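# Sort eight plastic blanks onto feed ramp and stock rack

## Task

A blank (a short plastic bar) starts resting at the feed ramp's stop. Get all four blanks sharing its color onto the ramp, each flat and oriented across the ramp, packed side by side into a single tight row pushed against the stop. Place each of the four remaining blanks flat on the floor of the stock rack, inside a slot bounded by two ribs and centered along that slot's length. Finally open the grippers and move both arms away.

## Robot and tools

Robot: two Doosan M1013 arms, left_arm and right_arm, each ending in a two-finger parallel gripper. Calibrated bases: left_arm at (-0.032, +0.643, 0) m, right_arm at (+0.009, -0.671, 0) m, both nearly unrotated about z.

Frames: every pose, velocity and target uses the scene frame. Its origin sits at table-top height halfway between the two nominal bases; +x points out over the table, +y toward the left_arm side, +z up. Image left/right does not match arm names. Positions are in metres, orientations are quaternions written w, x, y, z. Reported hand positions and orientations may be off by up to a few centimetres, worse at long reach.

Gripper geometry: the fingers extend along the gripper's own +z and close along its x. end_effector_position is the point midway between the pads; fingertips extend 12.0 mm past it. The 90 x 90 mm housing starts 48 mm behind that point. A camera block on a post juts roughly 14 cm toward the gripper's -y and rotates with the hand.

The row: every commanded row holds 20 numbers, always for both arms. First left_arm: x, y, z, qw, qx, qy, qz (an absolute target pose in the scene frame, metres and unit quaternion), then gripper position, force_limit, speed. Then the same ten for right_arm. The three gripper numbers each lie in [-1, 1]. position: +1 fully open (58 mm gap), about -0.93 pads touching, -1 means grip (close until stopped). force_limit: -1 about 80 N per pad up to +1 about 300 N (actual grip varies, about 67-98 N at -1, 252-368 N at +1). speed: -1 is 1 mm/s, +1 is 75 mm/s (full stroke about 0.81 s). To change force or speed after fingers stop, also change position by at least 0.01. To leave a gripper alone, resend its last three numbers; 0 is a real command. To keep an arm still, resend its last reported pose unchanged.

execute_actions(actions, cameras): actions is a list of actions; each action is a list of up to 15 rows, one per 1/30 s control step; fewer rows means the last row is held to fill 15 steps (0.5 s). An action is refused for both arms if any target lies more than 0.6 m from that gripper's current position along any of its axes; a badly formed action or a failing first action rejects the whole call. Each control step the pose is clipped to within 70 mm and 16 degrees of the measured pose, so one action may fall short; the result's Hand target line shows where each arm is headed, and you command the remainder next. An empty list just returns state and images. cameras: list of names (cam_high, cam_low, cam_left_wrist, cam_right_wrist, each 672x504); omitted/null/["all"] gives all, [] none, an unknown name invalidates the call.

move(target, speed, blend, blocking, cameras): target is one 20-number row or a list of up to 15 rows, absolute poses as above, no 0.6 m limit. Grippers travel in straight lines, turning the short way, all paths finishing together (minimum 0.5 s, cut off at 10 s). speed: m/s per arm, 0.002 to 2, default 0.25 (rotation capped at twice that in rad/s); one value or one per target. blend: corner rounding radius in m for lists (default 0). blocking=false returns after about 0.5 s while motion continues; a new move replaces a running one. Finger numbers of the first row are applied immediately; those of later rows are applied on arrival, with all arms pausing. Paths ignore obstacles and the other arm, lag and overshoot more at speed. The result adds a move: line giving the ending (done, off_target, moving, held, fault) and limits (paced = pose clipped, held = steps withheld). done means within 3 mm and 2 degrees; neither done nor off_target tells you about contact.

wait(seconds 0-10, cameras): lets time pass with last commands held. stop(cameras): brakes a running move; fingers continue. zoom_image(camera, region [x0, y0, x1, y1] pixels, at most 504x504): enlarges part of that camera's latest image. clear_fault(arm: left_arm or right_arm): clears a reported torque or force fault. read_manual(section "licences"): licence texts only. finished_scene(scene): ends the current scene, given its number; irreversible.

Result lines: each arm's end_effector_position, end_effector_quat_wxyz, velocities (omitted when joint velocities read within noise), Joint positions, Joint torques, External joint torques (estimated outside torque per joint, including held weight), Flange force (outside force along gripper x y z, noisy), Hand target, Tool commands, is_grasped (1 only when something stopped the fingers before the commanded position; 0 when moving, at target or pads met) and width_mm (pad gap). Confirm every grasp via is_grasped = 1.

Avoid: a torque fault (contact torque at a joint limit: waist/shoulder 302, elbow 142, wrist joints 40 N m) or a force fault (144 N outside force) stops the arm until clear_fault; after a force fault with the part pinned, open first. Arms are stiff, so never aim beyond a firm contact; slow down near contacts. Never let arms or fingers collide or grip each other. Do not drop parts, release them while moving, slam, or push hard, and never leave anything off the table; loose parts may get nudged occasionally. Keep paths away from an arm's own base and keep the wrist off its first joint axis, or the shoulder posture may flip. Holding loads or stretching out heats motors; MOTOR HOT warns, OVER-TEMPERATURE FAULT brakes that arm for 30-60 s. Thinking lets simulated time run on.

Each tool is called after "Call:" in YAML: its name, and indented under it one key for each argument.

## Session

Call:
execute_actions:
  actions: []

Call:
zoom_image:
  camera: "cam_high"
  region: [210, 170, 450, 290]

Call:
zoom_image:
  camera: "cam_low"
  region: [290, 160, 500, 290]

Scene clock: 0.00 s.
left_arm: end_effector_position=(+0.6431, +0.6557, +0.3594) width_mm=58.0 is_grasped=0 end_effector_quat_wxyz=(+0.201, -0.041, +0.688, -0.696) | right_arm: end_effector_position=(+0.2675, -0.5845, +0.3890) width_mm=58.0 is_grasped=0 end_effector_quat_wxyz=(-0.145, +0.924, -0.328, +0.130)
Joint positions: left_arm=[0.408 0.395 1.927 -1.542 1.677 -0.599] | right_arm=[-0.013 -0.709 2.184 0.201 1.328 2.208]
Joint velocities: within noise
Joint torques (N m): no reading
External joint torques (N m): no reading
Flange force (N): no reading
Hand target: left_arm +0.6431, +0.6557, +0.3594; +0.201, -0.041, +0.688, -0.696 | right_arm +0.2675, -0.5845, +0.3890; -0.145, +0.924, -0.328, +0.130
Tool commands: left_gripper/position=+1.0 left_gripper/force_limit=+1.0 left_gripper/speed=+1.0 right_gripper/position=+1.0 right_gripper/force_limit=+1.0 right_gripper/speed=+1.0

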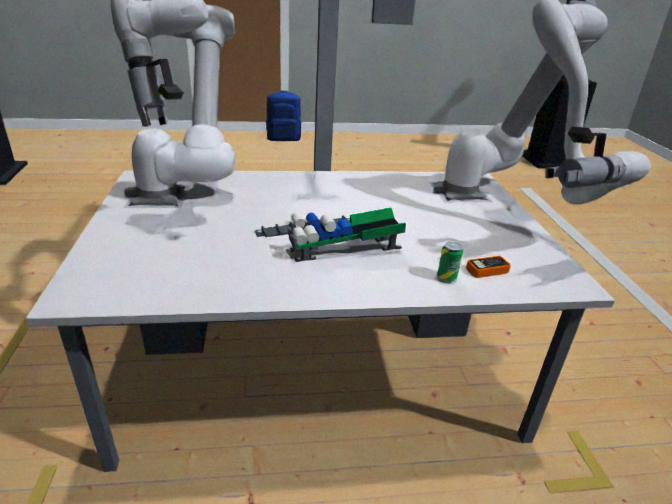

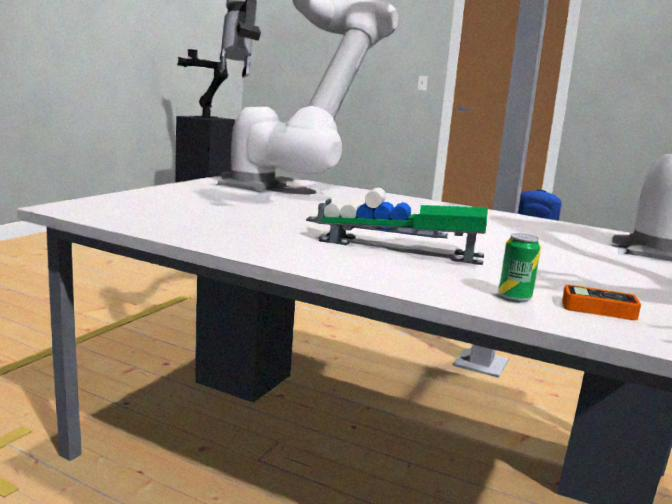

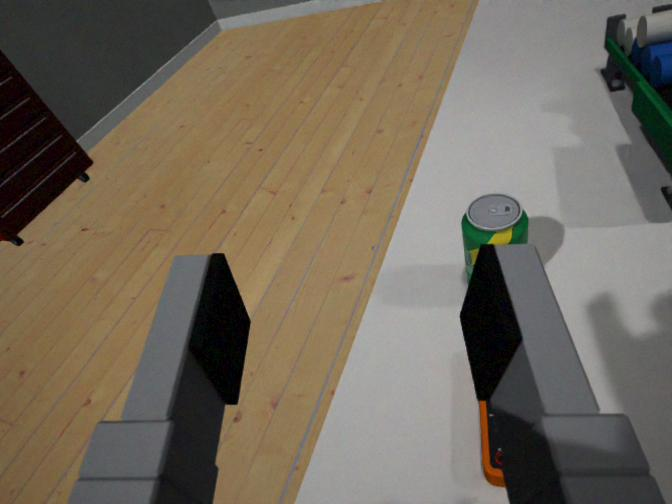

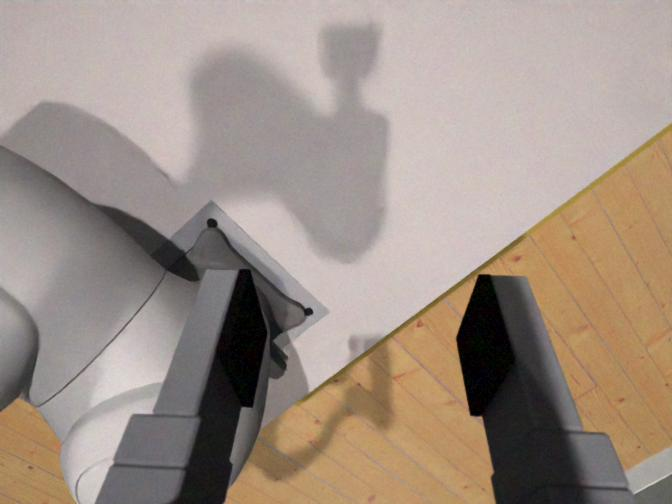

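Scaled by 2.100 from the camera's 672x504 image, which has a finer 960x720 frame.

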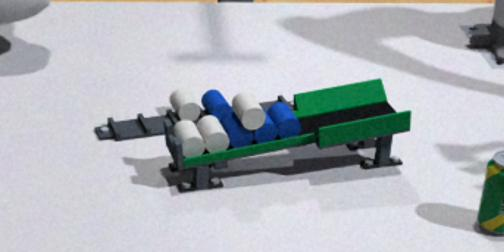

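Scaled by 2.400 from the camera's 672x504 image, which has a finer 960x720 frame.

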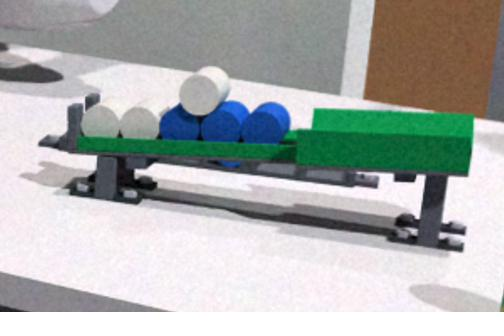

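Call:
move:
  target: [0.6431,0.6557,0.3594,0.201,-0.041,0.688,-0.696,1,1,1,0.43,-0.02,0.40,-0.242,0.664,0.664,-0.242,1,1,1]
  speed: 0.35
  cameras: ["cam_right_wrist"]

Call:
zoom_image:
  camera: "cam_right_wrist"
  region: [150, 20, 654, 398]

Scene clock: 5.37 s.
left_arm: end_effector_position=(+0.6431, +0.6557, +0.3594) width_mm=58.0 is_grasped=0 end_effector_quat_wxyz=(+0.201, -0.041, +0.688, -0.696) | right_arm: end_effector_position=(+0.4300, -0.0200, +0.4001) width_mm=58.0 is_grasped=0 end_effector_quat_wxyz=(-0.242, +0.664, +0.664, -0.242)
Joint positions: left_arm=[0.408 0.394 1.927 -1.541 1.676 -0.6] | right_arm=[0.789 0.583 1.045 0.516 2.001 0.872]
Joint velocities: within noise
Joint torques (N m): left_arm=[-3.78 -73.53 -33.76 -2.94 3.89 -0.15] | right_arm=[0.74 -108.27 -45.73 5.48 2.15 0.16]
External joint torques (N m): left_arm=[3.58 1.48 3.01 -0.25 -0.84 0.12] | right_arm=[-0.78 5.01 1.57 0.31 -0.23 -0.16]
Flange force (N): left_arm=[5.3 2.4 -3.8] | right_arm=[2.6 4.9 0.4]
Hand target: left_arm +0.6431, +0.6557, +0.3594; +0.201, -0.041, +0.688, -0.696 | right_arm +0.4300, -0.0200, +0.4000; -0.242, +0.664, +0.664, -0.242
Off the commanded pose: left_arm 0.000 m, 0 deg | right_arm 0.000 m, 0 deg.
move: done
Images, in order (width x height): cam_right_wrist 672x504.

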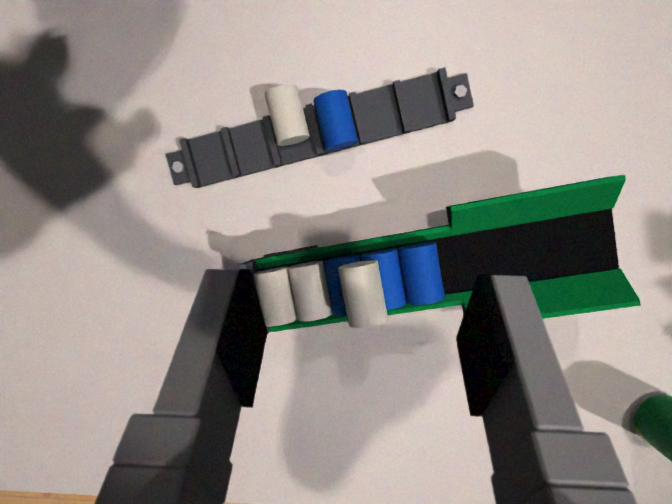

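Scaled by 1.000.

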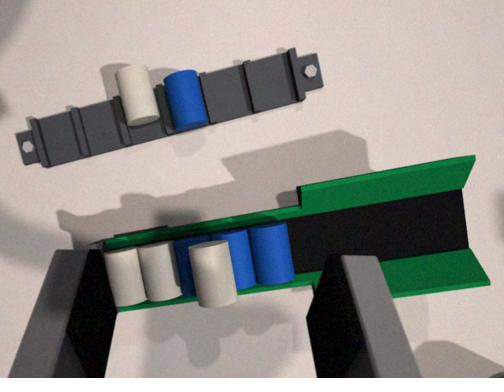

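Call:
move:
  target: [0.6431,0.6557,0.3594,0.201,-0.041,0.688,-0.696,1,1,1,0.478,-0.014,0.175,0,0.6428,0.7661,0,1,-1,0]
  speed: 0.3
  cameras: ["cam_right_wrist","cam_low"]

Call:
zoom_image:
  camera: "cam_low"
  region: [310, 140, 450, 245]

Scene clock: 38.20 s.
left_arm: end_effector_position=(+0.6431, +0.6557, +0.3594) width_mm=58.0 is_grasped=0 end_effector_quat_wxyz=(+0.201, -0.041, +0.688, -0.696) | right_arm: end_effector_position=(+0.4780, -0.0140, +0.1751) width_mm=58.0 is_grasped=0 end_effector_quat_wxyz=(+0.000, +0.643, +0.766, +0.000)
Joint positions: left_arm=[0.408 0.394 1.927 -1.541 1.676 -0.6] | right_arm=[0.927 0.487 1.477 0 1.178 0.734]
Joint velocities: within noise
Joint torques (N m): left_arm=[-3.68 -72.95 -33.72 -2.98 3.86 -0.26] | right_arm=[0.71 -97.8 -44.23 3.8 0.38 0.08]
External joint torques (N m): left_arm=[3.58 0.69 2.97 -0.21 -0.81 0.23] | right_arm=[-0.68 4.33 1.45 0.25 -0.26 -0.08]
Flange force (N): left_arm=[6.1 1.5 -3.7] | right_arm=[1.3 2.7 4.5]
Hand target: left_arm +0.6431, +0.6557, +0.3594; +0.201, -0.041, +0.688, -0.696 | right_arm +0.4780, -0.0140, +0.1750; +0.000, +0.643, +0.766, +0.000
Off the commanded pose: left_arm 0.000 m, 0 deg | right_arm 0.000 m, 0 deg.
move: done
Images, in order (width x height): cam_low 672x504, cam_right_wrist 672x504.

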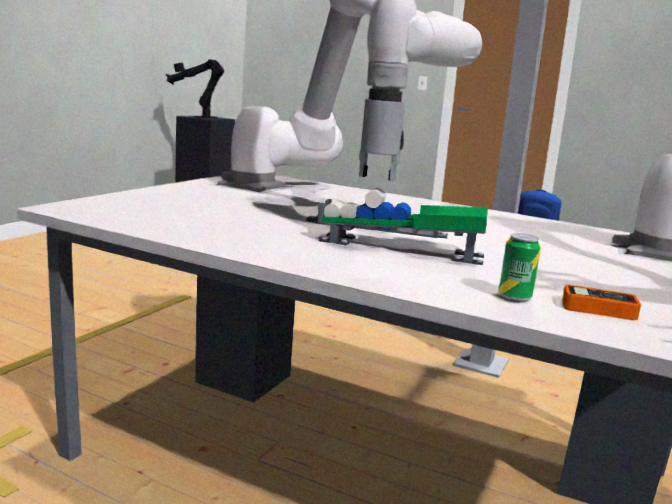

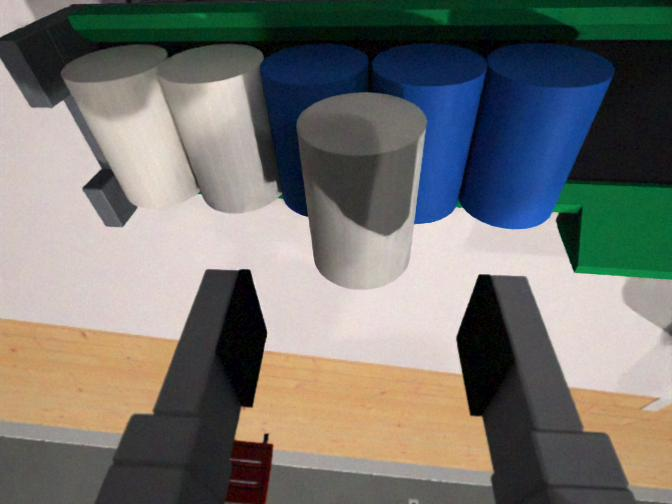

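Scaled by 3.600 from the camera's 672x504 image, which has a finer 960x720 frame.

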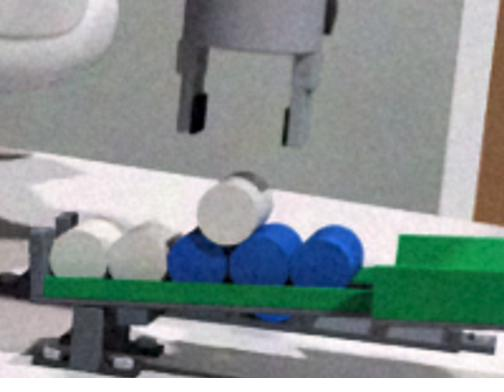

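Call:
move:
  target:
    - [0.6431,0.6557,0.3594,0.201,-0.041,0.688,-0.696,1,1,1,0.486,-0.0126,0.16,0,0.6428,0.7661,0,1,-1,0]
    - [0.6431,0.6557,0.3594,0.201,-0.041,0.688,-0.696,1,1,1,0.486,-0.0126,0.132,0,0.6428,0.7661,0,1,-1,0]
  speed: [0.1,0.05]
  cameras: ["cam_right_wrist","cam_low"]

Call:
zoom_image:
  camera: "cam_low"
  region: [310, 140, 450, 245]

Scene clock: 41.83 s.
left_arm: end_effector_position=(+0.6431, +0.6557, +0.3594) width_mm=58.0 is_grasped=0 end_effector_quat_wxyz=(+0.201, -0.041, +0.688, -0.696) | right_arm: end_effector_position=(+0.4860, -0.0126, +0.1320) width_mm=58.0 is_grasped=0 end_effector_quat_wxyz=(+0.000, +0.643, +0.766, +0.000)
Joint positions: left_arm=[0.408 0.394 1.927 -1.541 1.676 -0.6] | right_arm=[0.92 0.524 1.502 0 1.115 0.728]
Joint velocities: within noise
Joint torques (N m): left_arm=[-3.83 -73.49 -33.78 -2.96 3.9 -0.23] | right_arm=[0.65 -99.2 -43.23 3.56 0.25 0.1]
External joint torques (N m): left_arm=[3.75 1.05 3.04 -0.22 -0.83 0.2] | right_arm=[-0.66 3.46 1.56 0.38 -0.15 -0.1]
Flange force (N): left_arm=[5.8 1.9 -4.0] | right_arm=[0.2 1.5 4.0]
Hand target: left_arm +0.6431, +0.6557, +0.3594; +0.201, -0.041, +0.688, -0.696 | right_arm +0.4860, -0.0126, +0.1320; +0.000, +0.643, +0.766, +0.000
Off the commanded pose: left_arm 0.000 m, 0 deg | right_arm 0.000 m, 0 deg.
move: done
Images, in order (width x height): cam_low 672x504, cam_right_wrist 672x504.

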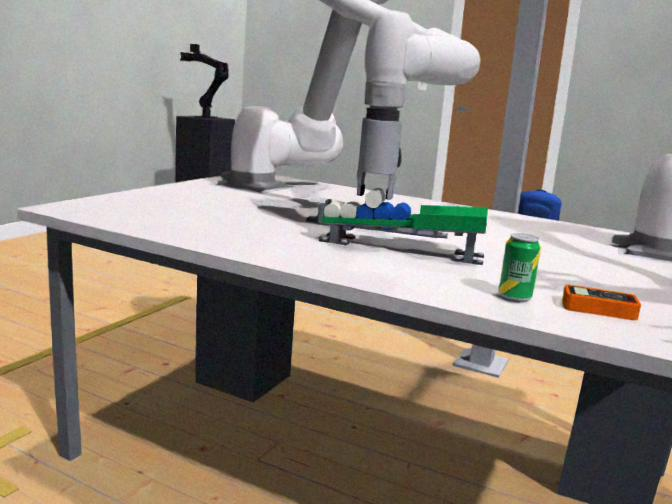

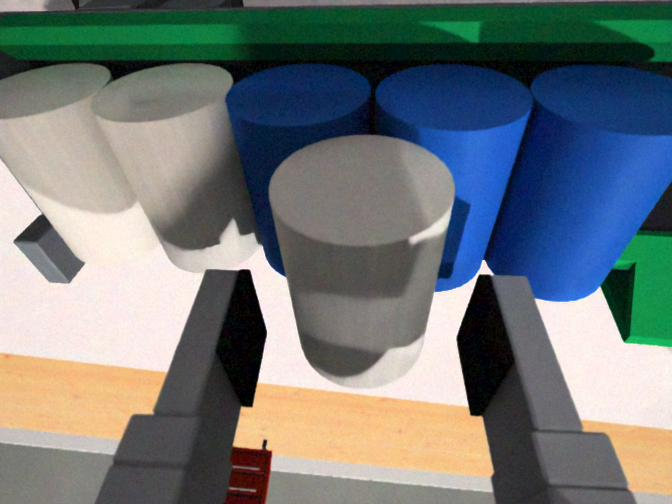

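Scaled by 3.600 from the camera's 672x504 image, which has a finer 960x720 frame.

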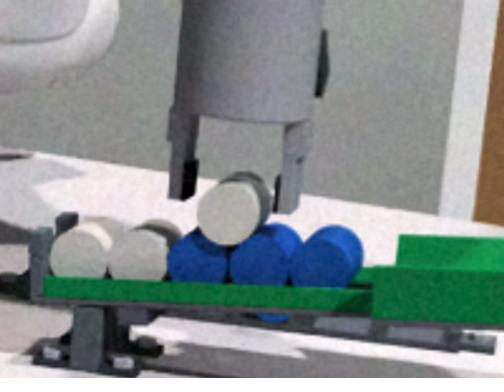

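Call:
move:
  target: [0.6431,0.6557,0.3594,0.201,-0.041,0.688,-0.696,1,1,1,0.486,-0.0126,0.128,0,0.6428,0.7661,0,1,-1,-0.3]
  speed: 0.03
  cameras: []

Call:
move:
  target: [0.6431,0.6557,0.3594,0.201,-0.041,0.688,-0.696,1,1,1,0.486,-0.0126,0.128,0,0.6428,0.7661,0,-1,-1,-0.3]
  cameras: ["cam_right_wrist"]

Call:
move:
  target:
    - [0.6431,0.6557,0.3594,0.201,-0.041,0.688,-0.696,1,1,1,0.486,-0.0126,0.18,0,0.6428,0.7661,0,-1,-1,-0.3]
    - [0.6431,0.6557,0.3594,0.201,-0.041,0.688,-0.696,1,1,1,0.2666,0.0562,0.18,0,0.5983,0.8013,0,-1,-1,-0.3]
    - [0.6431,0.6557,0.3594,0.201,-0.041,0.688,-0.696,1,1,1,0.2666,0.0562,0.06,0,0.5983,0.8013,0,-1,-1,-0.3]
  speed: [0.1,0.25,0.1]
  cameras: ["cam_right_wrist"]

Scene clock: 45.80 s.
left_arm: end_effector_position=(+0.6431, +0.6557, +0.3594) width_mm=58.0 is_grasped=0 end_effector_quat_wxyz=(+0.201, -0.041, +0.688, -0.696) | right_arm: end_effector_position=(+0.4860, -0.0126, +0.1280) width_mm=58.0 is_grasped=0 end_effector_quat_wxyz=(+0.000, +0.643, +0.766, +0.000)
Joint positions: left_arm=[0.408 0.394 1.927 -1.541 1.676 -0.6] | right_arm=[0.92 0.527 1.505 0 1.109 0.728]
Joint velocities: within noise
Joint torques (N m): left_arm=[-3.73 -72.87 -33.95 -2.99 3.91 -0.22] | right_arm=[0.63 -99.25 -42.76 3.55 0.23 -0.03]
External joint torques (N m): left_arm=[3.7 0.55 3.09 -0.2 -0.85 0.18] | right_arm=[-0.6 3.19 1.25 0.38 -0.12 0.03]
Flange force (N): left_arm=[6.4 1.2 -3.8] | right_arm=[0.6 1.6 3.5]
Hand target: left_arm +0.6431, +0.6557, +0.3594; +0.201, -0.041, +0.688, -0.696 | right_arm +0.4860, -0.0126, +0.1280; +0.000, +0.643, +0.766, +0.000
Off the commanded pose: left_arm 0.000 m, 0 deg | right_arm 0.000 m, 0 deg.
move: done
No camera images: "cameras" was empty.

Scene clock: 46.77 s.
left_arm: end_effector_position=(+0.6431, +0.6557, +0.3594) width_mm=58.0 is_grasped=0 end_effector_quat_wxyz=(+0.201, -0.041, +0.688, -0.696) | right_arm: end_effector_position=(+0.4860, -0.0126, +0.1280) width_mm=38.4 is_grasped=1 end_effector_quat_wxyz=(+0.000, +0.643, +0.766, +0.000)
Joint positions: left_arm=[0.408 0.394 1.927 -1.541 1.676 -0.6] | right_arm=[0.92 0.527 1.505 0 1.109 0.728]
Joint velocities: within noise
Joint torques (N m): left_arm=[-3.53 -73.16 -33.86 -2.97 3.86 -0.19] | right_arm=[0.77 -99.11 -42.11 3.52 0.29 0.01]
External joint torques (N m): left_arm=[3.41 0.93 3.02 -0.23 -0.8 0.15] | right_arm=[-0.77 3.27 0.6 0.4 -0.19 -0.01]
Flange force (N): left_arm=[5.8 1.7 -3.5] | right_arm=[1.5 2.9 3.1]
Hand target: left_arm +0.6431, +0.6557, +0.3594; +0.201, -0.041, +0.688, -0.696 | right_arm +0.4860, -0.0126, +0.1280; +0.000, +0.643, +0.766, +0.000
Off the commanded pose: left_arm 0.000 m, 0 deg | right_arm 0.000 m, 0 deg.
move: done
Images, in order (width x height): cam_right_wrist 672x504.

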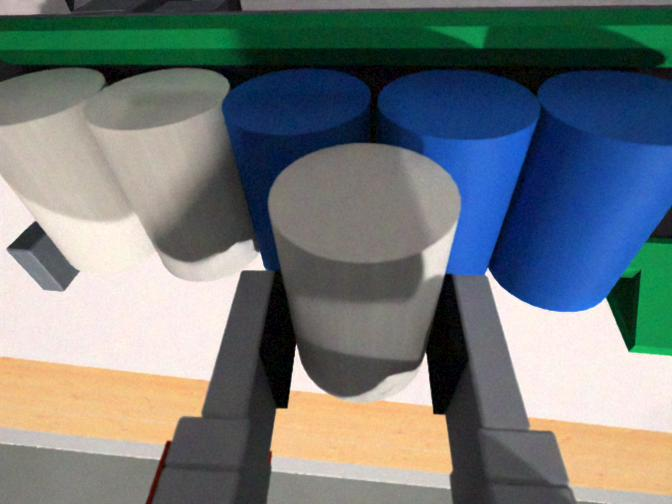

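Scene clock: 49.87 s.
left_arm: end_effector_position=(+0.6431, +0.6557, +0.3594) width_mm=58.0 is_grasped=0 end_effector_quat_wxyz=(+0.201, -0.041, +0.688, -0.696) | right_arm: end_effector_position=(+0.2666, +0.0562, +0.0600) width_mm=38.4 is_grasped=1 end_effector_quat_wxyz=(+0.000, +0.598, +0.801, +0.000)
Joint positions: left_arm=[0.408 0.394 1.927 -1.541 1.676 -0.6] | right_arm=[1.204 0.525 1.65 0 0.967 0.898]
Joint velocities: within noise
Joint torques (N m): left_arm=[-3.48 -73.35 -33.88 -2.95 3.93 -0.07] | right_arm=[0.67 -96.7 -39.77 3.3 0.22 0.1]
External joint torques (N m): left_arm=[3.52 0.97 2.91 -0.25 -0.88 0.03] | right_arm=[-0.7 3.94 1.34 0.35 -0.15 -0.1]
Flange force (N): left_arm=[5.4 1.6 -3.6] | right_arm=[1.1 2.1 4.7]
Hand target: left_arm +0.6431, +0.6557, +0.3594; +0.201, -0.041, +0.688, -0.696 | right_arm +0.2666, +0.0562, +0.0600; +0.000, +0.598, +0.801, +0.000
Off the commanded pose: left_arm 0.000 m, 0 deg | right_arm 0.000 m, 0 deg.
move: done
Images, in order (width x height): cam_right_wrist 672x504.

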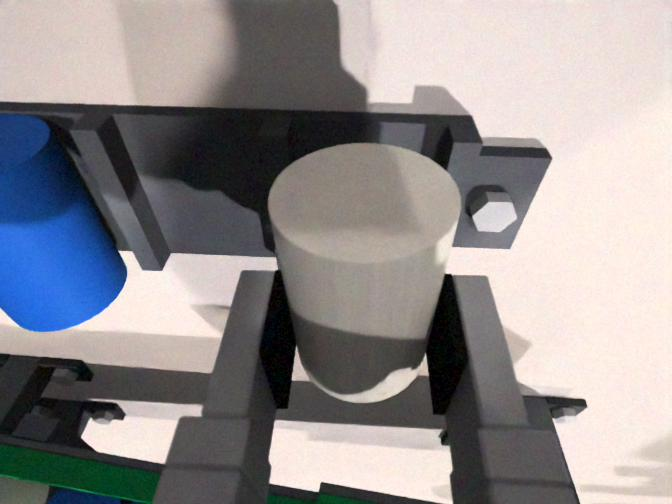

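Call:
move:
  target: [0.6431,0.6557,0.3594,0.201,-0.041,0.688,-0.696,1,1,1,0.2662,0.0575,0.0415,0,0.5983,0.8013,0,-1,-1,-0.3]
  speed: 0.05
  cameras: ["cam_right_wrist"]

Call:
move:
  target: [0.6431,0.6557,0.3594,0.201,-0.041,0.688,-0.696,1,1,1,0.2662,0.0575,0.0395,0,0.5983,0.8013,0,-1,-1,-0.3]
  speed: 0.02
  cameras: ["cam_right_wrist"]

Scene clock: 52.53 s.
left_arm: end_effector_position=(+0.6431, +0.6557, +0.3594) width_mm=58.0 is_grasped=0 end_effector_quat_wxyz=(+0.201, -0.041, +0.688, -0.696) | right_arm: end_effector_position=(+0.2662, +0.0575, +0.0415) width_mm=38.4 is_grasped=1 end_effector_quat_wxyz=(+0.000, +0.598, +0.801, +0.000)
Joint positions: left_arm=[0.408 0.394 1.927 -1.541 1.676 -0.6] | right_arm=[1.205 0.544 1.658 0 0.939 0.899]
Joint velocities: within noise
Joint torques (N m): left_arm=[-3.45 -73.68 -33.73 -2.94 3.87 -0.18] | right_arm=[0.77 -97.54 -39.04 3.26 0.33 0.13]
External joint torques (N m): left_arm=[3.45 1.27 2.88 -0.25 -0.81 0.15] | right_arm=[-0.8 4.58 1.84 0.27 -0.23 -0.13]
Flange force (N): left_arm=[5.2 2.2 -3.7] | right_arm=[0.6 1.9 5.8]
Hand target: left_arm +0.6431, +0.6557, +0.3594; +0.201, -0.041, +0.688, -0.696 | right_arm +0.2662, +0.0575, +0.0415; +0.000, +0.598, +0.801, +0.000
Off the commanded pose: left_arm 0.000 m, 0 deg | right_arm 0.000 m, 0 deg.
move: done
Images, in order (width x height): cam_right_wrist 672x504.

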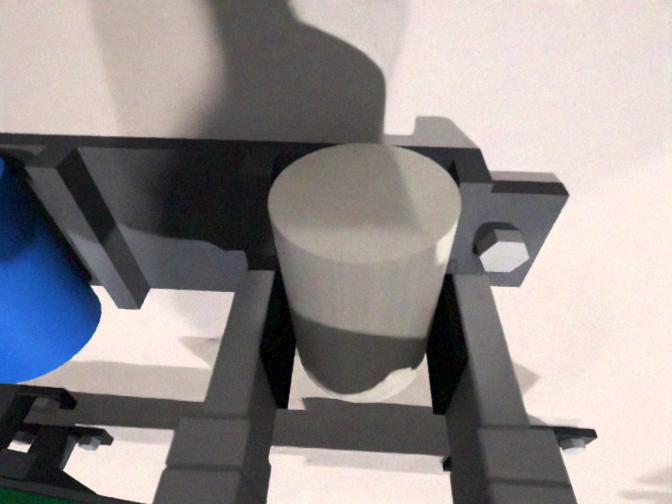

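Scene clock: 53.23 s.
left_arm: end_effector_position=(+0.6431, +0.6557, +0.3594) width_mm=58.0 is_grasped=0 end_effector_quat_wxyz=(+0.201, -0.041, +0.688, -0.696) | right_arm: end_effector_position=(+0.2662, +0.0575, +0.0395) width_mm=38.4 is_grasped=1 end_effector_quat_wxyz=(+0.000, +0.598, +0.801, +0.000)
Joint positions: left_arm=[0.408 0.394 1.927 -1.541 1.676 -0.6] | right_arm=[1.205 0.546 1.66 0 0.936 0.899]
Joint velocities: within noise
Joint torques (N m): left_arm=[-3.9 -73.32 -33.84 -2.99 3.91 -0.14] | right_arm=[0.5 -97.99 -38.99 3.23 0.31 0.08]
External joint torques (N m): left_arm=[3.74 1.25 3.28 -0.18 -0.86 0.11] | right_arm=[-0.48 4.3 1.63 0.32 -0.22 -0.08]
Flange force (N): left_arm=[6.1 2.1 -4.0] | right_arm=[1.0 1.6 5.4]
Hand target: left_arm +0.6431, +0.6557, +0.3594; +0.201, -0.041, +0.688, -0.696 | right_arm +0.2662, +0.0575, +0.0395; +0.000, +0.598, +0.801, +0.000
Off the commanded pose: left_arm 0.000 m, 0 deg | right_arm 0.000 m, 0 deg.
move: done
Images, in order (width x height): cam_right_wrist 672x504.

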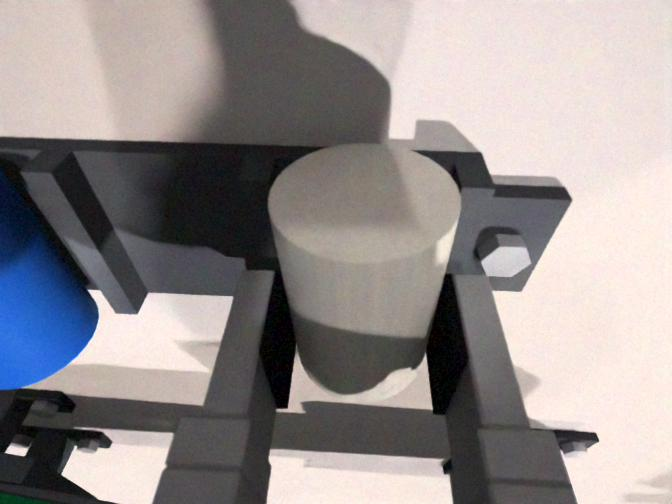

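Call:
move:
  target: [0.6431,0.6557,0.3594,0.201,-0.041,0.688,-0.696,1,1,1,0.2662,0.0575,0.038,0,0.5983,0.8013,0,-1,-1,-0.3]
  speed: 0.02
  cameras: []

Call:
move:
  target: [0.6431,0.6557,0.3594,0.201,-0.041,0.688,-0.696,1,1,1,0.2662,0.0575,0.037,0,0.5983,0.8013,0,-1,-1,-0.3]
  speed: 0.02
  cameras: ["cam_right_wrist"]

Scene clock: 55.30 s.
left_arm: end_effector_position=(+0.6431, +0.6557, +0.3594) width_mm=58.0 is_grasped=0 end_effector_quat_wxyz=(+0.201, -0.041, +0.688, -0.696) | right_arm: end_effector_position=(+0.2662, +0.0575, +0.0382) width_mm=38.4 is_grasped=1 end_effector_quat_wxyz=(+0.000, +0.598, +0.801, +0.000)
Joint positions: left_arm=[0.408 0.394 1.927 -1.541 1.676 -0.6] | right_arm=[1.205 0.547 1.66 0 0.934 0.899]
Joint velocities: within noise
Joint torques (N m): left_arm=[-3.21 -72.94 -33.81 -2.95 3.85 -0.14] | right_arm=[-0.23 -57.78 -24 3.15 -4.45 0.12]
External joint torques (N m): left_arm=[3.3 0.56 3.12 -0.22 -0.79 0.11] | right_arm=[0.28 -35.84 -13.22 0.38 4.55 -0.12]
Flange force (N): left_arm=[6.3 1.2 -3.3] | right_arm=[-10.3 -7.7 -49.0]
Hand target: left_arm +0.6431, +0.6557, +0.3594; +0.201, -0.041, +0.688, -0.696 | right_arm +0.2662, +0.0575, +0.0380; +0.000, +0.598, +0.801, +0.000
Off the commanded pose: left_arm 0.000 m, 0 deg | right_arm 0.000 m, 0 deg.
move: done
No camera images: "cameras" was empty.

Scene clock: 56.00 s.
left_arm: end_effector_position=(+0.6431, +0.6557, +0.3594) width_mm=58.0 is_grasped=0 end_effector_quat_wxyz=(+0.201, -0.041, +0.688, -0.696) | right_arm: end_effector_position=(+0.2662, +0.0576, +0.0371) width_mm=38.4 is_grasped=1 end_effector_quat_wxyz=(+0.000, +0.598, +0.801, +0.000)
Joint positions: left_arm=[0.408 0.394 1.927 -1.541 1.676 -0.6] | right_arm=[1.205 0.548 1.661 0 0.932 0.899]
Joint velocities: within noise
Joint torques (N m): left_arm=[-3.91 -72.73 -33.75 -3 3.91 -0.12] | right_arm=[-1.95 -18.45 -2.5 3.01 -5.91 0.33]
External joint torques (N m): left_arm=[3.93 0.41 2.99 -0.19 -0.85 0.08] | right_arm=[1.94 -74.88 -34.58 0.51 6.01 -0.33]
Flange force (N): left_arm=[6.2 0.8 -4.2] | right_arm=[-10.3 -10.1 -101.1]
Hand target: left_arm +0.6431, +0.6557, +0.3594; +0.201, -0.041, +0.688, -0.696 | right_arm +0.2662, +0.0575, +0.0370; +0.000, +0.598, +0.801, +0.000
Off the commanded pose: left_arm 0.000 m, 0 deg | right_arm 0.000 m, 0 deg.
move: done
Images, in order (width x height): cam_right_wrist 672x504.

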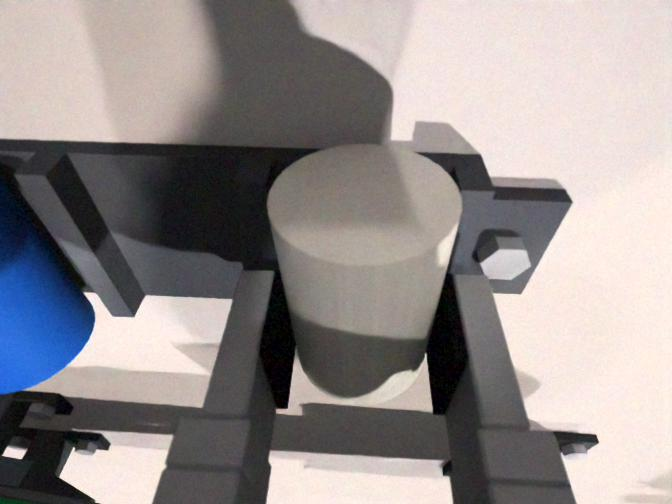

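Call:
move:
  target:
    - [0.6431,0.6557,0.3594,0.201,-0.041,0.688,-0.696,1,1,1,0.2662,0.0575,0.0388,0,0.5983,0.8013,0,-1,-1,-0.3]
  speed: 0.02
  cameras: []

Call:
move:
  target:
    - [0.6431,0.6557,0.3594,0.201,-0.041,0.688,-0.696,1,1,1,0.2662,0.0575,0.0388,0,0.5983,0.8013,0,0.5,-1,-0.7]
    - [0.6431,0.6557,0.3594,0.201,-0.041,0.688,-0.696,1,1,1,0.2662,0.0575,0.14,0,0.5983,0.8013,0,0.5,-1,-0.7]
  speed: 0.12
  cameras: ["cam_right_wrist"]

Scene clock: 58.97 s.
left_arm: end_effector_position=(+0.6431, +0.6557, +0.3594) width_mm=58.0 is_grasped=0 end_effector_quat_wxyz=(+0.201, -0.041, +0.688, -0.696) | right_arm: end_effector_position=(+0.2661, +0.0573, +0.0385) width_mm=38.4 is_grasped=1 end_effector_quat_wxyz=(+0.000, +0.598, +0.801, +0.000)
Joint positions: left_arm=[0.408 0.394 1.927 -1.541 1.676 -0.6] | right_arm=[1.205 0.547 1.66 0 0.935 0.899]
Joint velocities: within noise
Joint torques (N m): left_arm=[-3.61 -73.43 -33.74 -2.99 3.81 -0.22] | right_arm=[0.62 -89.61 -32.54 3.13 1.53 0.11]
External joint torques (N m): left_arm=[3.82 1.01 2.84 -0.21 -0.76 0.18] | right_arm=[-0.7 -3 -4.46 0.38 -1.44 -0.11]
Flange force (N): left_arm=[5.5 1.8 -4.3] | right_arm=[3.2 3.6 -3.2]
Hand target: left_arm +0.6431, +0.6557, +0.3594; +0.201, -0.041, +0.688, -0.696 | right_arm +0.2662, +0.0575, +0.0388; +0.000, +0.598, +0.801, +0.000
Off the commanded pose: left_arm 0.000 m, 0 deg | right_arm 0.000 m, 0 deg.
move: done
No camera images: "cameras" was empty.

Scene clock: 60.77 s.
left_arm: end_effector_position=(+0.6431, +0.6557, +0.3594) width_mm=58.0 is_grasped=0 end_effector_quat_wxyz=(+0.201, -0.041, +0.688, -0.696) | right_arm: end_effector_position=(+0.2662, +0.0575, +0.1400) width_mm=43.0 is_grasped=0 end_effector_quat_wxyz=(+0.000, +0.598, +0.801, +0.000)
Joint positions: left_arm=[0.408 0.394 1.927 -1.541 1.676 -0.6] | right_arm=[1.205 0.46 1.587 0 1.094 0.899]
Joint velocities: within noise
Joint torques (N m): left_arm=[-3.46 -72.8 -33.67 -2.97 3.88 -0.11] | right_arm=[0.69 -93.57 -42.21 3.59 0.29 0.05]
External joint torques (N m): left_arm=[3.52 0.56 3.04 -0.2 -0.83 0.07] | right_arm=[-0.7 4.47 1 0.32 -0.21 -0.05]
Flange force (N): left_arm=[6.1 1.1 -3.6] | right_arm=[2.6 3.1 4.5]
Hand target: left_arm +0.6431, +0.6557, +0.3594; +0.201, -0.041, +0.688, -0.696 | right_arm +0.2662, +0.0575, +0.1400; +0.000, +0.598, +0.801, +0.000
Off the commanded pose: left_arm 0.000 m, 0 deg | right_arm 0.000 m, 0 deg.
move: done
Images, in order (width x height): cam_right_wrist 672x504.

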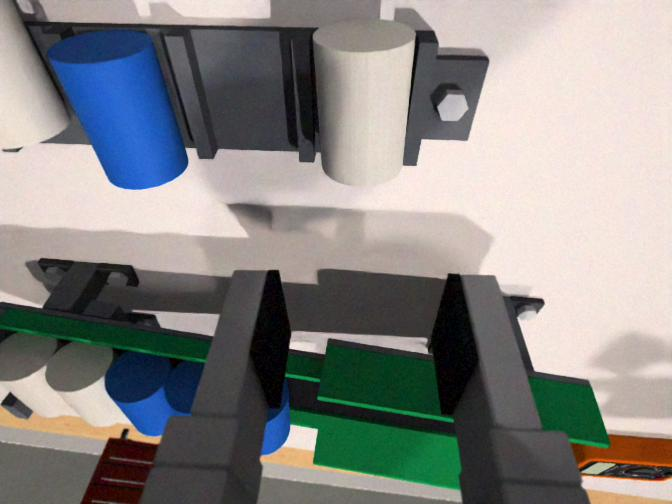

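Call:
move:
  target:
    - [0.6431,0.6557,0.3594,0.201,-0.041,0.688,-0.696,1,1,1,0.42,0.06,0.2,0,0.6428,0.7661,0,0.535,-1,-0.5]
    - [0.6431,0.6557,0.3594,0.201,-0.041,0.688,-0.696,1,1,1,0.468,0.0597,0.142,0.1165,0.6353,0.7572,-0.0978,0.535,-1,-0.5]
  speed: [0.25,0.15]
  cameras: ["cam_right_wrist","cam_low"]

Call:
zoom_image:
  camera: "cam_low"
  region: [310, 140, 450, 245]

Scene clock: 69.00 s.
left_arm: end_effector_position=(+0.6431, +0.6557, +0.3594) width_mm=58.0 is_grasped=0 end_effector_quat_wxyz=(+0.201, -0.041, +0.688, -0.696) | right_arm: end_effector_position=(+0.4680, +0.0597, +0.1421) width_mm=44.1 is_grasped=0 end_effector_quat_wxyz=(+0.116, +0.635, +0.757, -0.098)
Joint positions: left_arm=[0.408 0.394 1.927 -1.541 1.676 -0.6] | right_arm=[1.059 0.713 1.19 -0.197 1.476 0.908]
Joint velocities: within noise
Joint torques (N m): left_arm=[-3.64 -73.18 -33.73 -2.87 3.95 -0.07] | right_arm=[0.48 -117.96 -43.98 2.85 1.3 0.08]
External joint torques (N m): left_arm=[3.69 0.77 3.01 -0.32 -0.88 0.04] | right_arm=[-0.44 5.41 1.85 0.38 -0.13 -0.13]
Flange force (N): left_arm=[5.8 1.3 -3.7] | right_arm=[3.7 2.5 3.9]
Hand target: left_arm +0.6431, +0.6557, +0.3594; +0.201, -0.041, +0.688, -0.696 | right_arm +0.4680, +0.0597, +0.1420; +0.116, +0.635, +0.757, -0.098
Off the commanded pose: left_arm 0.000 m, 0 deg | right_arm 0.000 m, 0 deg.
move: done
Images, in order (width x height): cam_low 672x504, cam_right_wrist 672x504.

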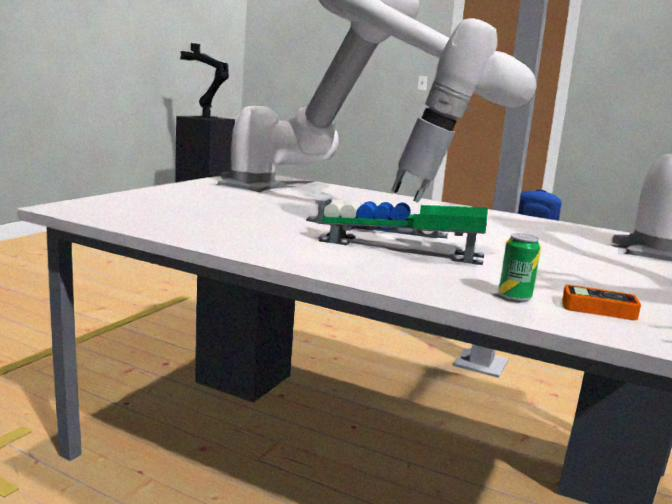

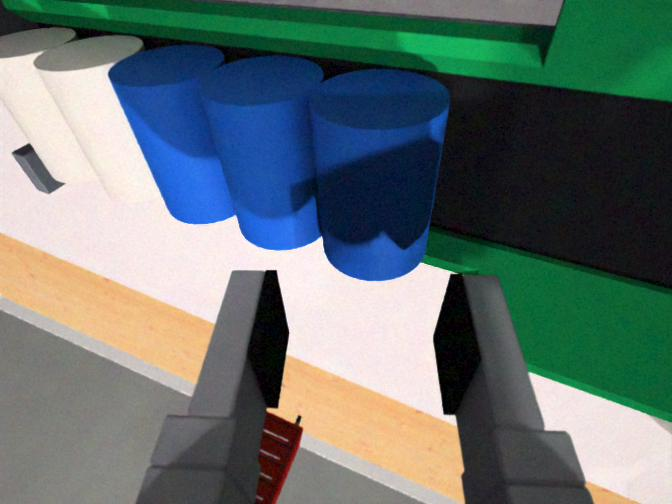

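Scaled by 3.600 from the camera's 672x504 image, which has a finer 960x720 frame.

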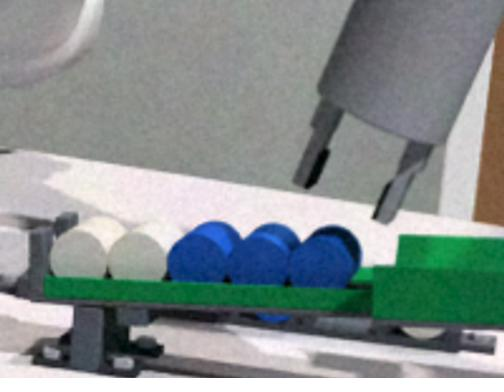

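Call:
move:
  target:
    - [0.6431,0.6557,0.3594,0.201,-0.041,0.688,-0.696,1,1,1,0.4673,0.0635,0.1408,0.1165,0.6353,0.7572,-0.0978,0.535,-1,-0.5]
    - [0.6431,0.6557,0.3594,0.201,-0.041,0.688,-0.696,1,1,1,0.4682,0.0582,0.1236,0.1165,0.6353,0.7572,-0.0978,0.535,-1,-0.5]
  speed: 0.05
  cameras: ["cam_right_wrist","cam_low"]

Call:
zoom_image:
  camera: "cam_low"
  region: [340, 160, 440, 235]

Scene clock: 72.27 s.
left_arm: end_effector_position=(+0.6431, +0.6557, +0.3594) width_mm=58.0 is_grasped=0 end_effector_quat_wxyz=(+0.201, -0.041, +0.688, -0.696) | right_arm: end_effector_position=(+0.4682, +0.0582, +0.1236) width_mm=44.1 is_grasped=0 end_effector_quat_wxyz=(+0.116, +0.635, +0.757, -0.098)
Joint positions: left_arm=[0.408 0.394 1.927 -1.541 1.676 -0.6] | right_arm=[1.058 0.722 1.21 -0.198 1.448 0.913]
Joint velocities: within noise
Joint torques (N m): left_arm=[-4.01 -73.03 -33.6 -2.94 3.97 -0.11] | right_arm=[1.11 -118.21 -43.65 2.88 1.3 -0.03]
External joint torques (N m): left_arm=[4.04 0.51 2.95 -0.23 -0.9 0.08] | right_arm=[-1.11 4.89 1.69 0.32 -0.14 -0.02]
Flange force (N): left_arm=[6.1 1.0 -4.3] | right_arm=[2.8 2.7 3.9]
Hand target: left_arm +0.6431, +0.6557, +0.3594; +0.201, -0.041, +0.688, -0.696 | right_arm +0.4682, +0.0582, +0.1236; +0.116, +0.635, +0.757, -0.098
Off the commanded pose: left_arm 0.000 m, 0 deg | right_arm 0.000 m, 0 deg.
move: done
Images, in order (width x height): cam_low 672x504, cam_right_wrist 672x504.

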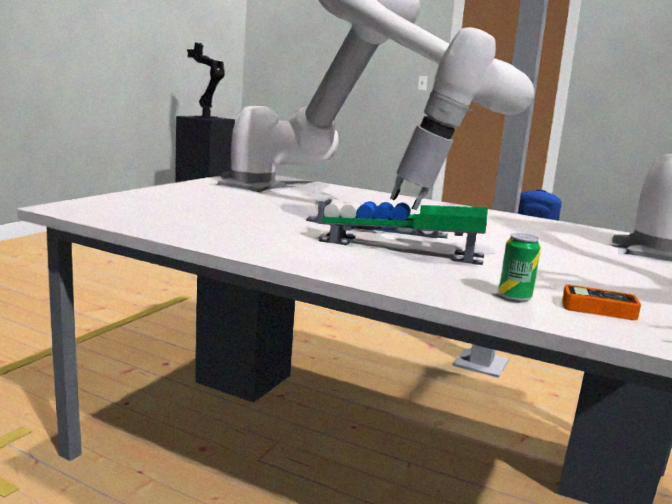

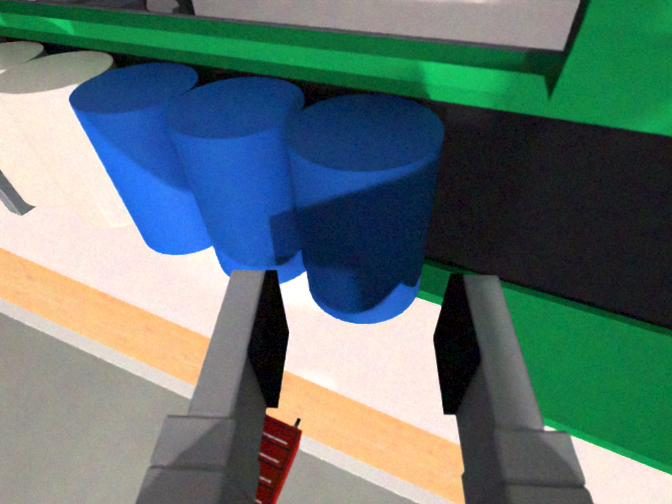

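Scaled by 5.040 from the camera's 672x504 image, which has a finer 960x720 frame.

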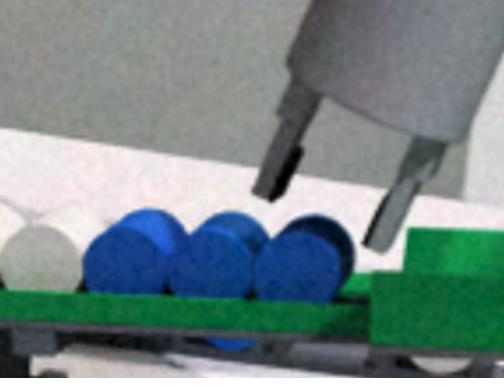

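Call:
move:
  target: [0.6431,0.6557,0.3594,0.201,-0.041,0.688,-0.696,1,1,1,0.4686,0.0560,0.1164,0.1165,0.6353,0.7572,-0.0978,0.535,-1,-0.5]
  speed: 0.03
  cameras: ["cam_right_wrist","cam_low"]

Call:
zoom_image:
  camera: "cam_low"
  region: [340, 160, 440, 235]

Scene clock: 74.73 s.
left_arm: end_effector_position=(+0.6431, +0.6557, +0.3594) width_mm=58.0 is_grasped=0 end_effector_quat_wxyz=(+0.201, -0.041, +0.688, -0.696) | right_arm: end_effector_position=(+0.4686, +0.0560, +0.1164) width_mm=44.1 is_grasped=0 end_effector_quat_wxyz=(+0.116, +0.635, +0.757, -0.098)
Joint positions: left_arm=[0.408 0.394 1.927 -1.541 1.676 -0.6] | right_arm=[1.056 0.724 1.22 -0.198 1.435 0.914]
Joint velocities: within noise
Joint torques (N m): left_arm=[-3.35 -72.66 -34.05 -2.94 3.93 -0.17] | right_arm=[0.42 -117.05 -43.16 2.87 1.28 -0.01]
External joint torques (N m): left_arm=[3.48 0.28 2.97 -0.27 -0.88 0.14] | right_arm=[-0.4 3.19 1.18 0.33 -0.13 -0.04]
Flange force (N): left_arm=[6.3 0.8 -3.3] | right_arm=[1.9 1.3 2.7]
Hand target: left_arm +0.6431, +0.6557, +0.3594; +0.201, -0.041, +0.688, -0.696 | right_arm +0.4686, +0.0560, +0.1164; +0.116, +0.635, +0.757, -0.098
Off the commanded pose: left_arm 0.000 m, 0 deg | right_arm 0.000 m, 0 deg.
move: done
Images, in order (width x height): cam_low 672x504, cam_right_wrist 672x504.

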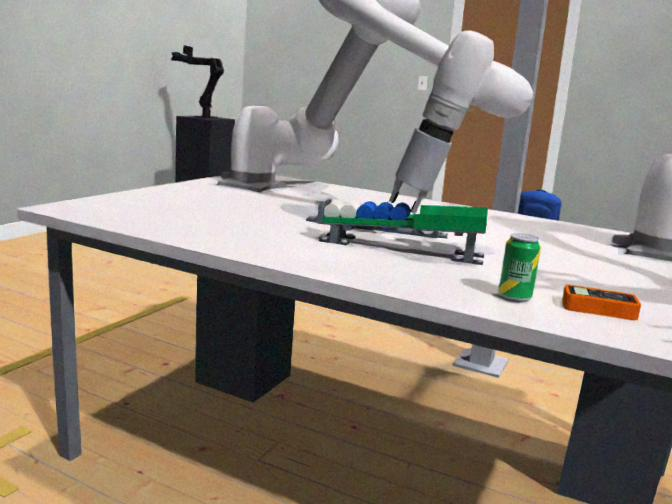

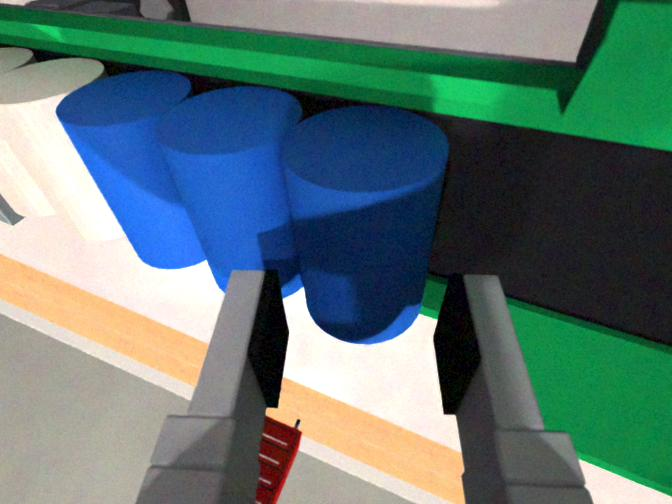

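Scaled by 5.040 from the camera's 672x504 image, which has a finer 960x720 frame.

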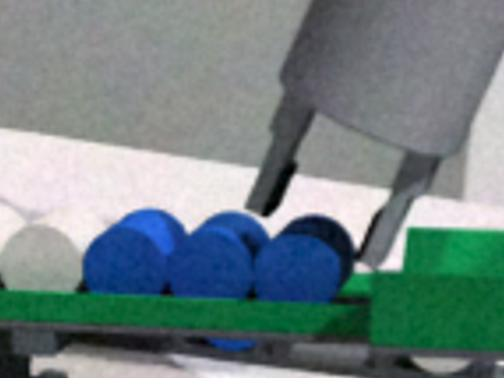

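Call:
move:
  target: [0.6431,0.6557,0.3594,0.201,-0.041,0.688,-0.696,1,1,1,0.4689,0.0545,0.1116,0.1165,0.6353,0.7572,-0.0978,0.535,-1,-0.5]
  speed: 0.02
  cameras: ["cam_right_wrist","cam_low","cam_high"]

Call:
zoom_image:
  camera: "cam_low"
  region: [340, 160, 440, 235]

Call:
zoom_image:
  camera: "cam_high"
  region: [280, 180, 400, 270]

Scene clock: 77.37 s.
left_arm: end_effector_position=(+0.6431, +0.6557, +0.3594) width_mm=58.0 is_grasped=0 end_effector_quat_wxyz=(+0.201, -0.041, +0.688, -0.696) | right_arm: end_effector_position=(+0.4689, +0.0545, +0.1116) width_mm=44.1 is_grasped=0 end_effector_quat_wxyz=(+0.117, +0.635, +0.757, -0.098)
Joint positions: left_arm=[0.408 0.394 1.927 -1.541 1.676 -0.6] | right_arm=[1.055 0.725 1.228 -0.199 1.427 0.915]
Joint velocities: within noise
Joint torques (N m): left_arm=[-3.89 -73.13 -33.9 -2.9 3.89 -0.12] | right_arm=[0.92 -117.23 -43.14 2.85 1.3 -0.05]
External joint torques (N m): left_arm=[3.48 0.81 3.21 -0.29 -0.83 0.09] | right_arm=[-0.95 4.22 1.56 0.32 -0.15 0]
Flange force (N): left_arm=[6.3 1.5 -3.4] | right_arm=[2.2 2.0 3.6]
Hand target: left_arm +0.6431, +0.6557, +0.3594; +0.201, -0.041, +0.688, -0.696 | right_arm +0.4689, +0.0545, +0.1116; +0.116, +0.635, +0.757, -0.098
Off the commanded pose: left_arm 0.000 m, 0 deg | right_arm 0.000 m, 0 deg.
move: done
Images, in order (width x height): cam_high 672x504, cam_low 672x504, cam_right_wrist 672x504.

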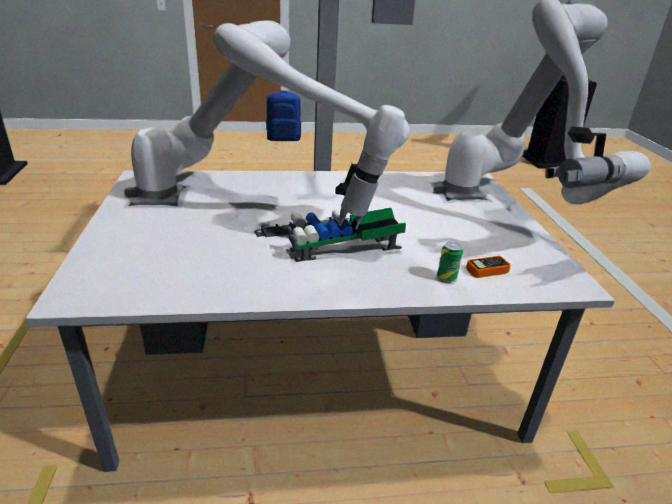

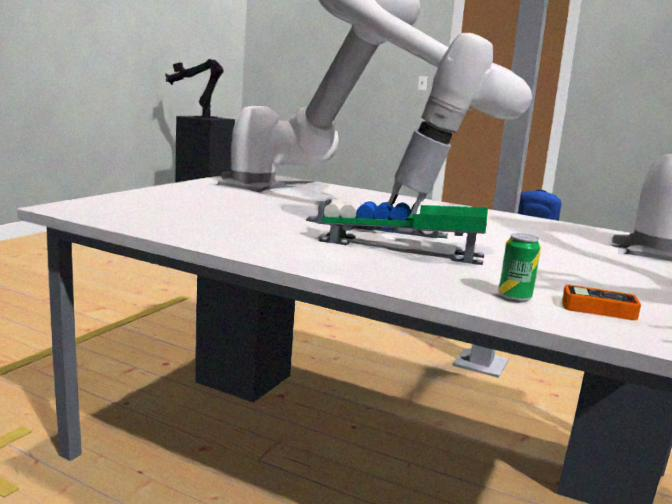

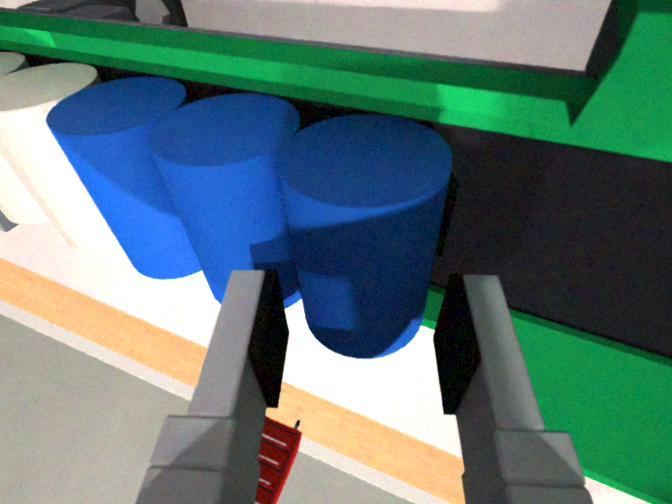

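Scaled by 5.040 from the camera's 672x504 image, which has a finer 960x720 frame.

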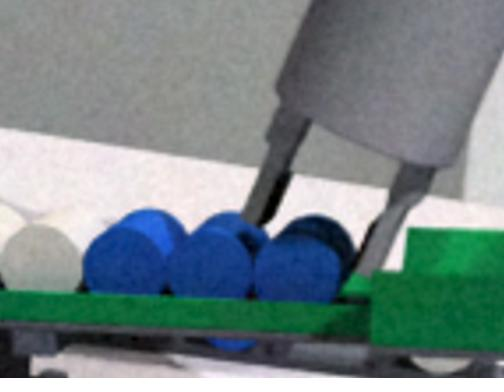

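Scaled by 4.200 from the camera's 672x504 image, which has a finer 960x720 frame.

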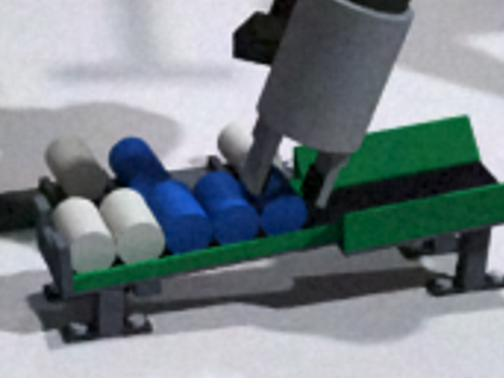

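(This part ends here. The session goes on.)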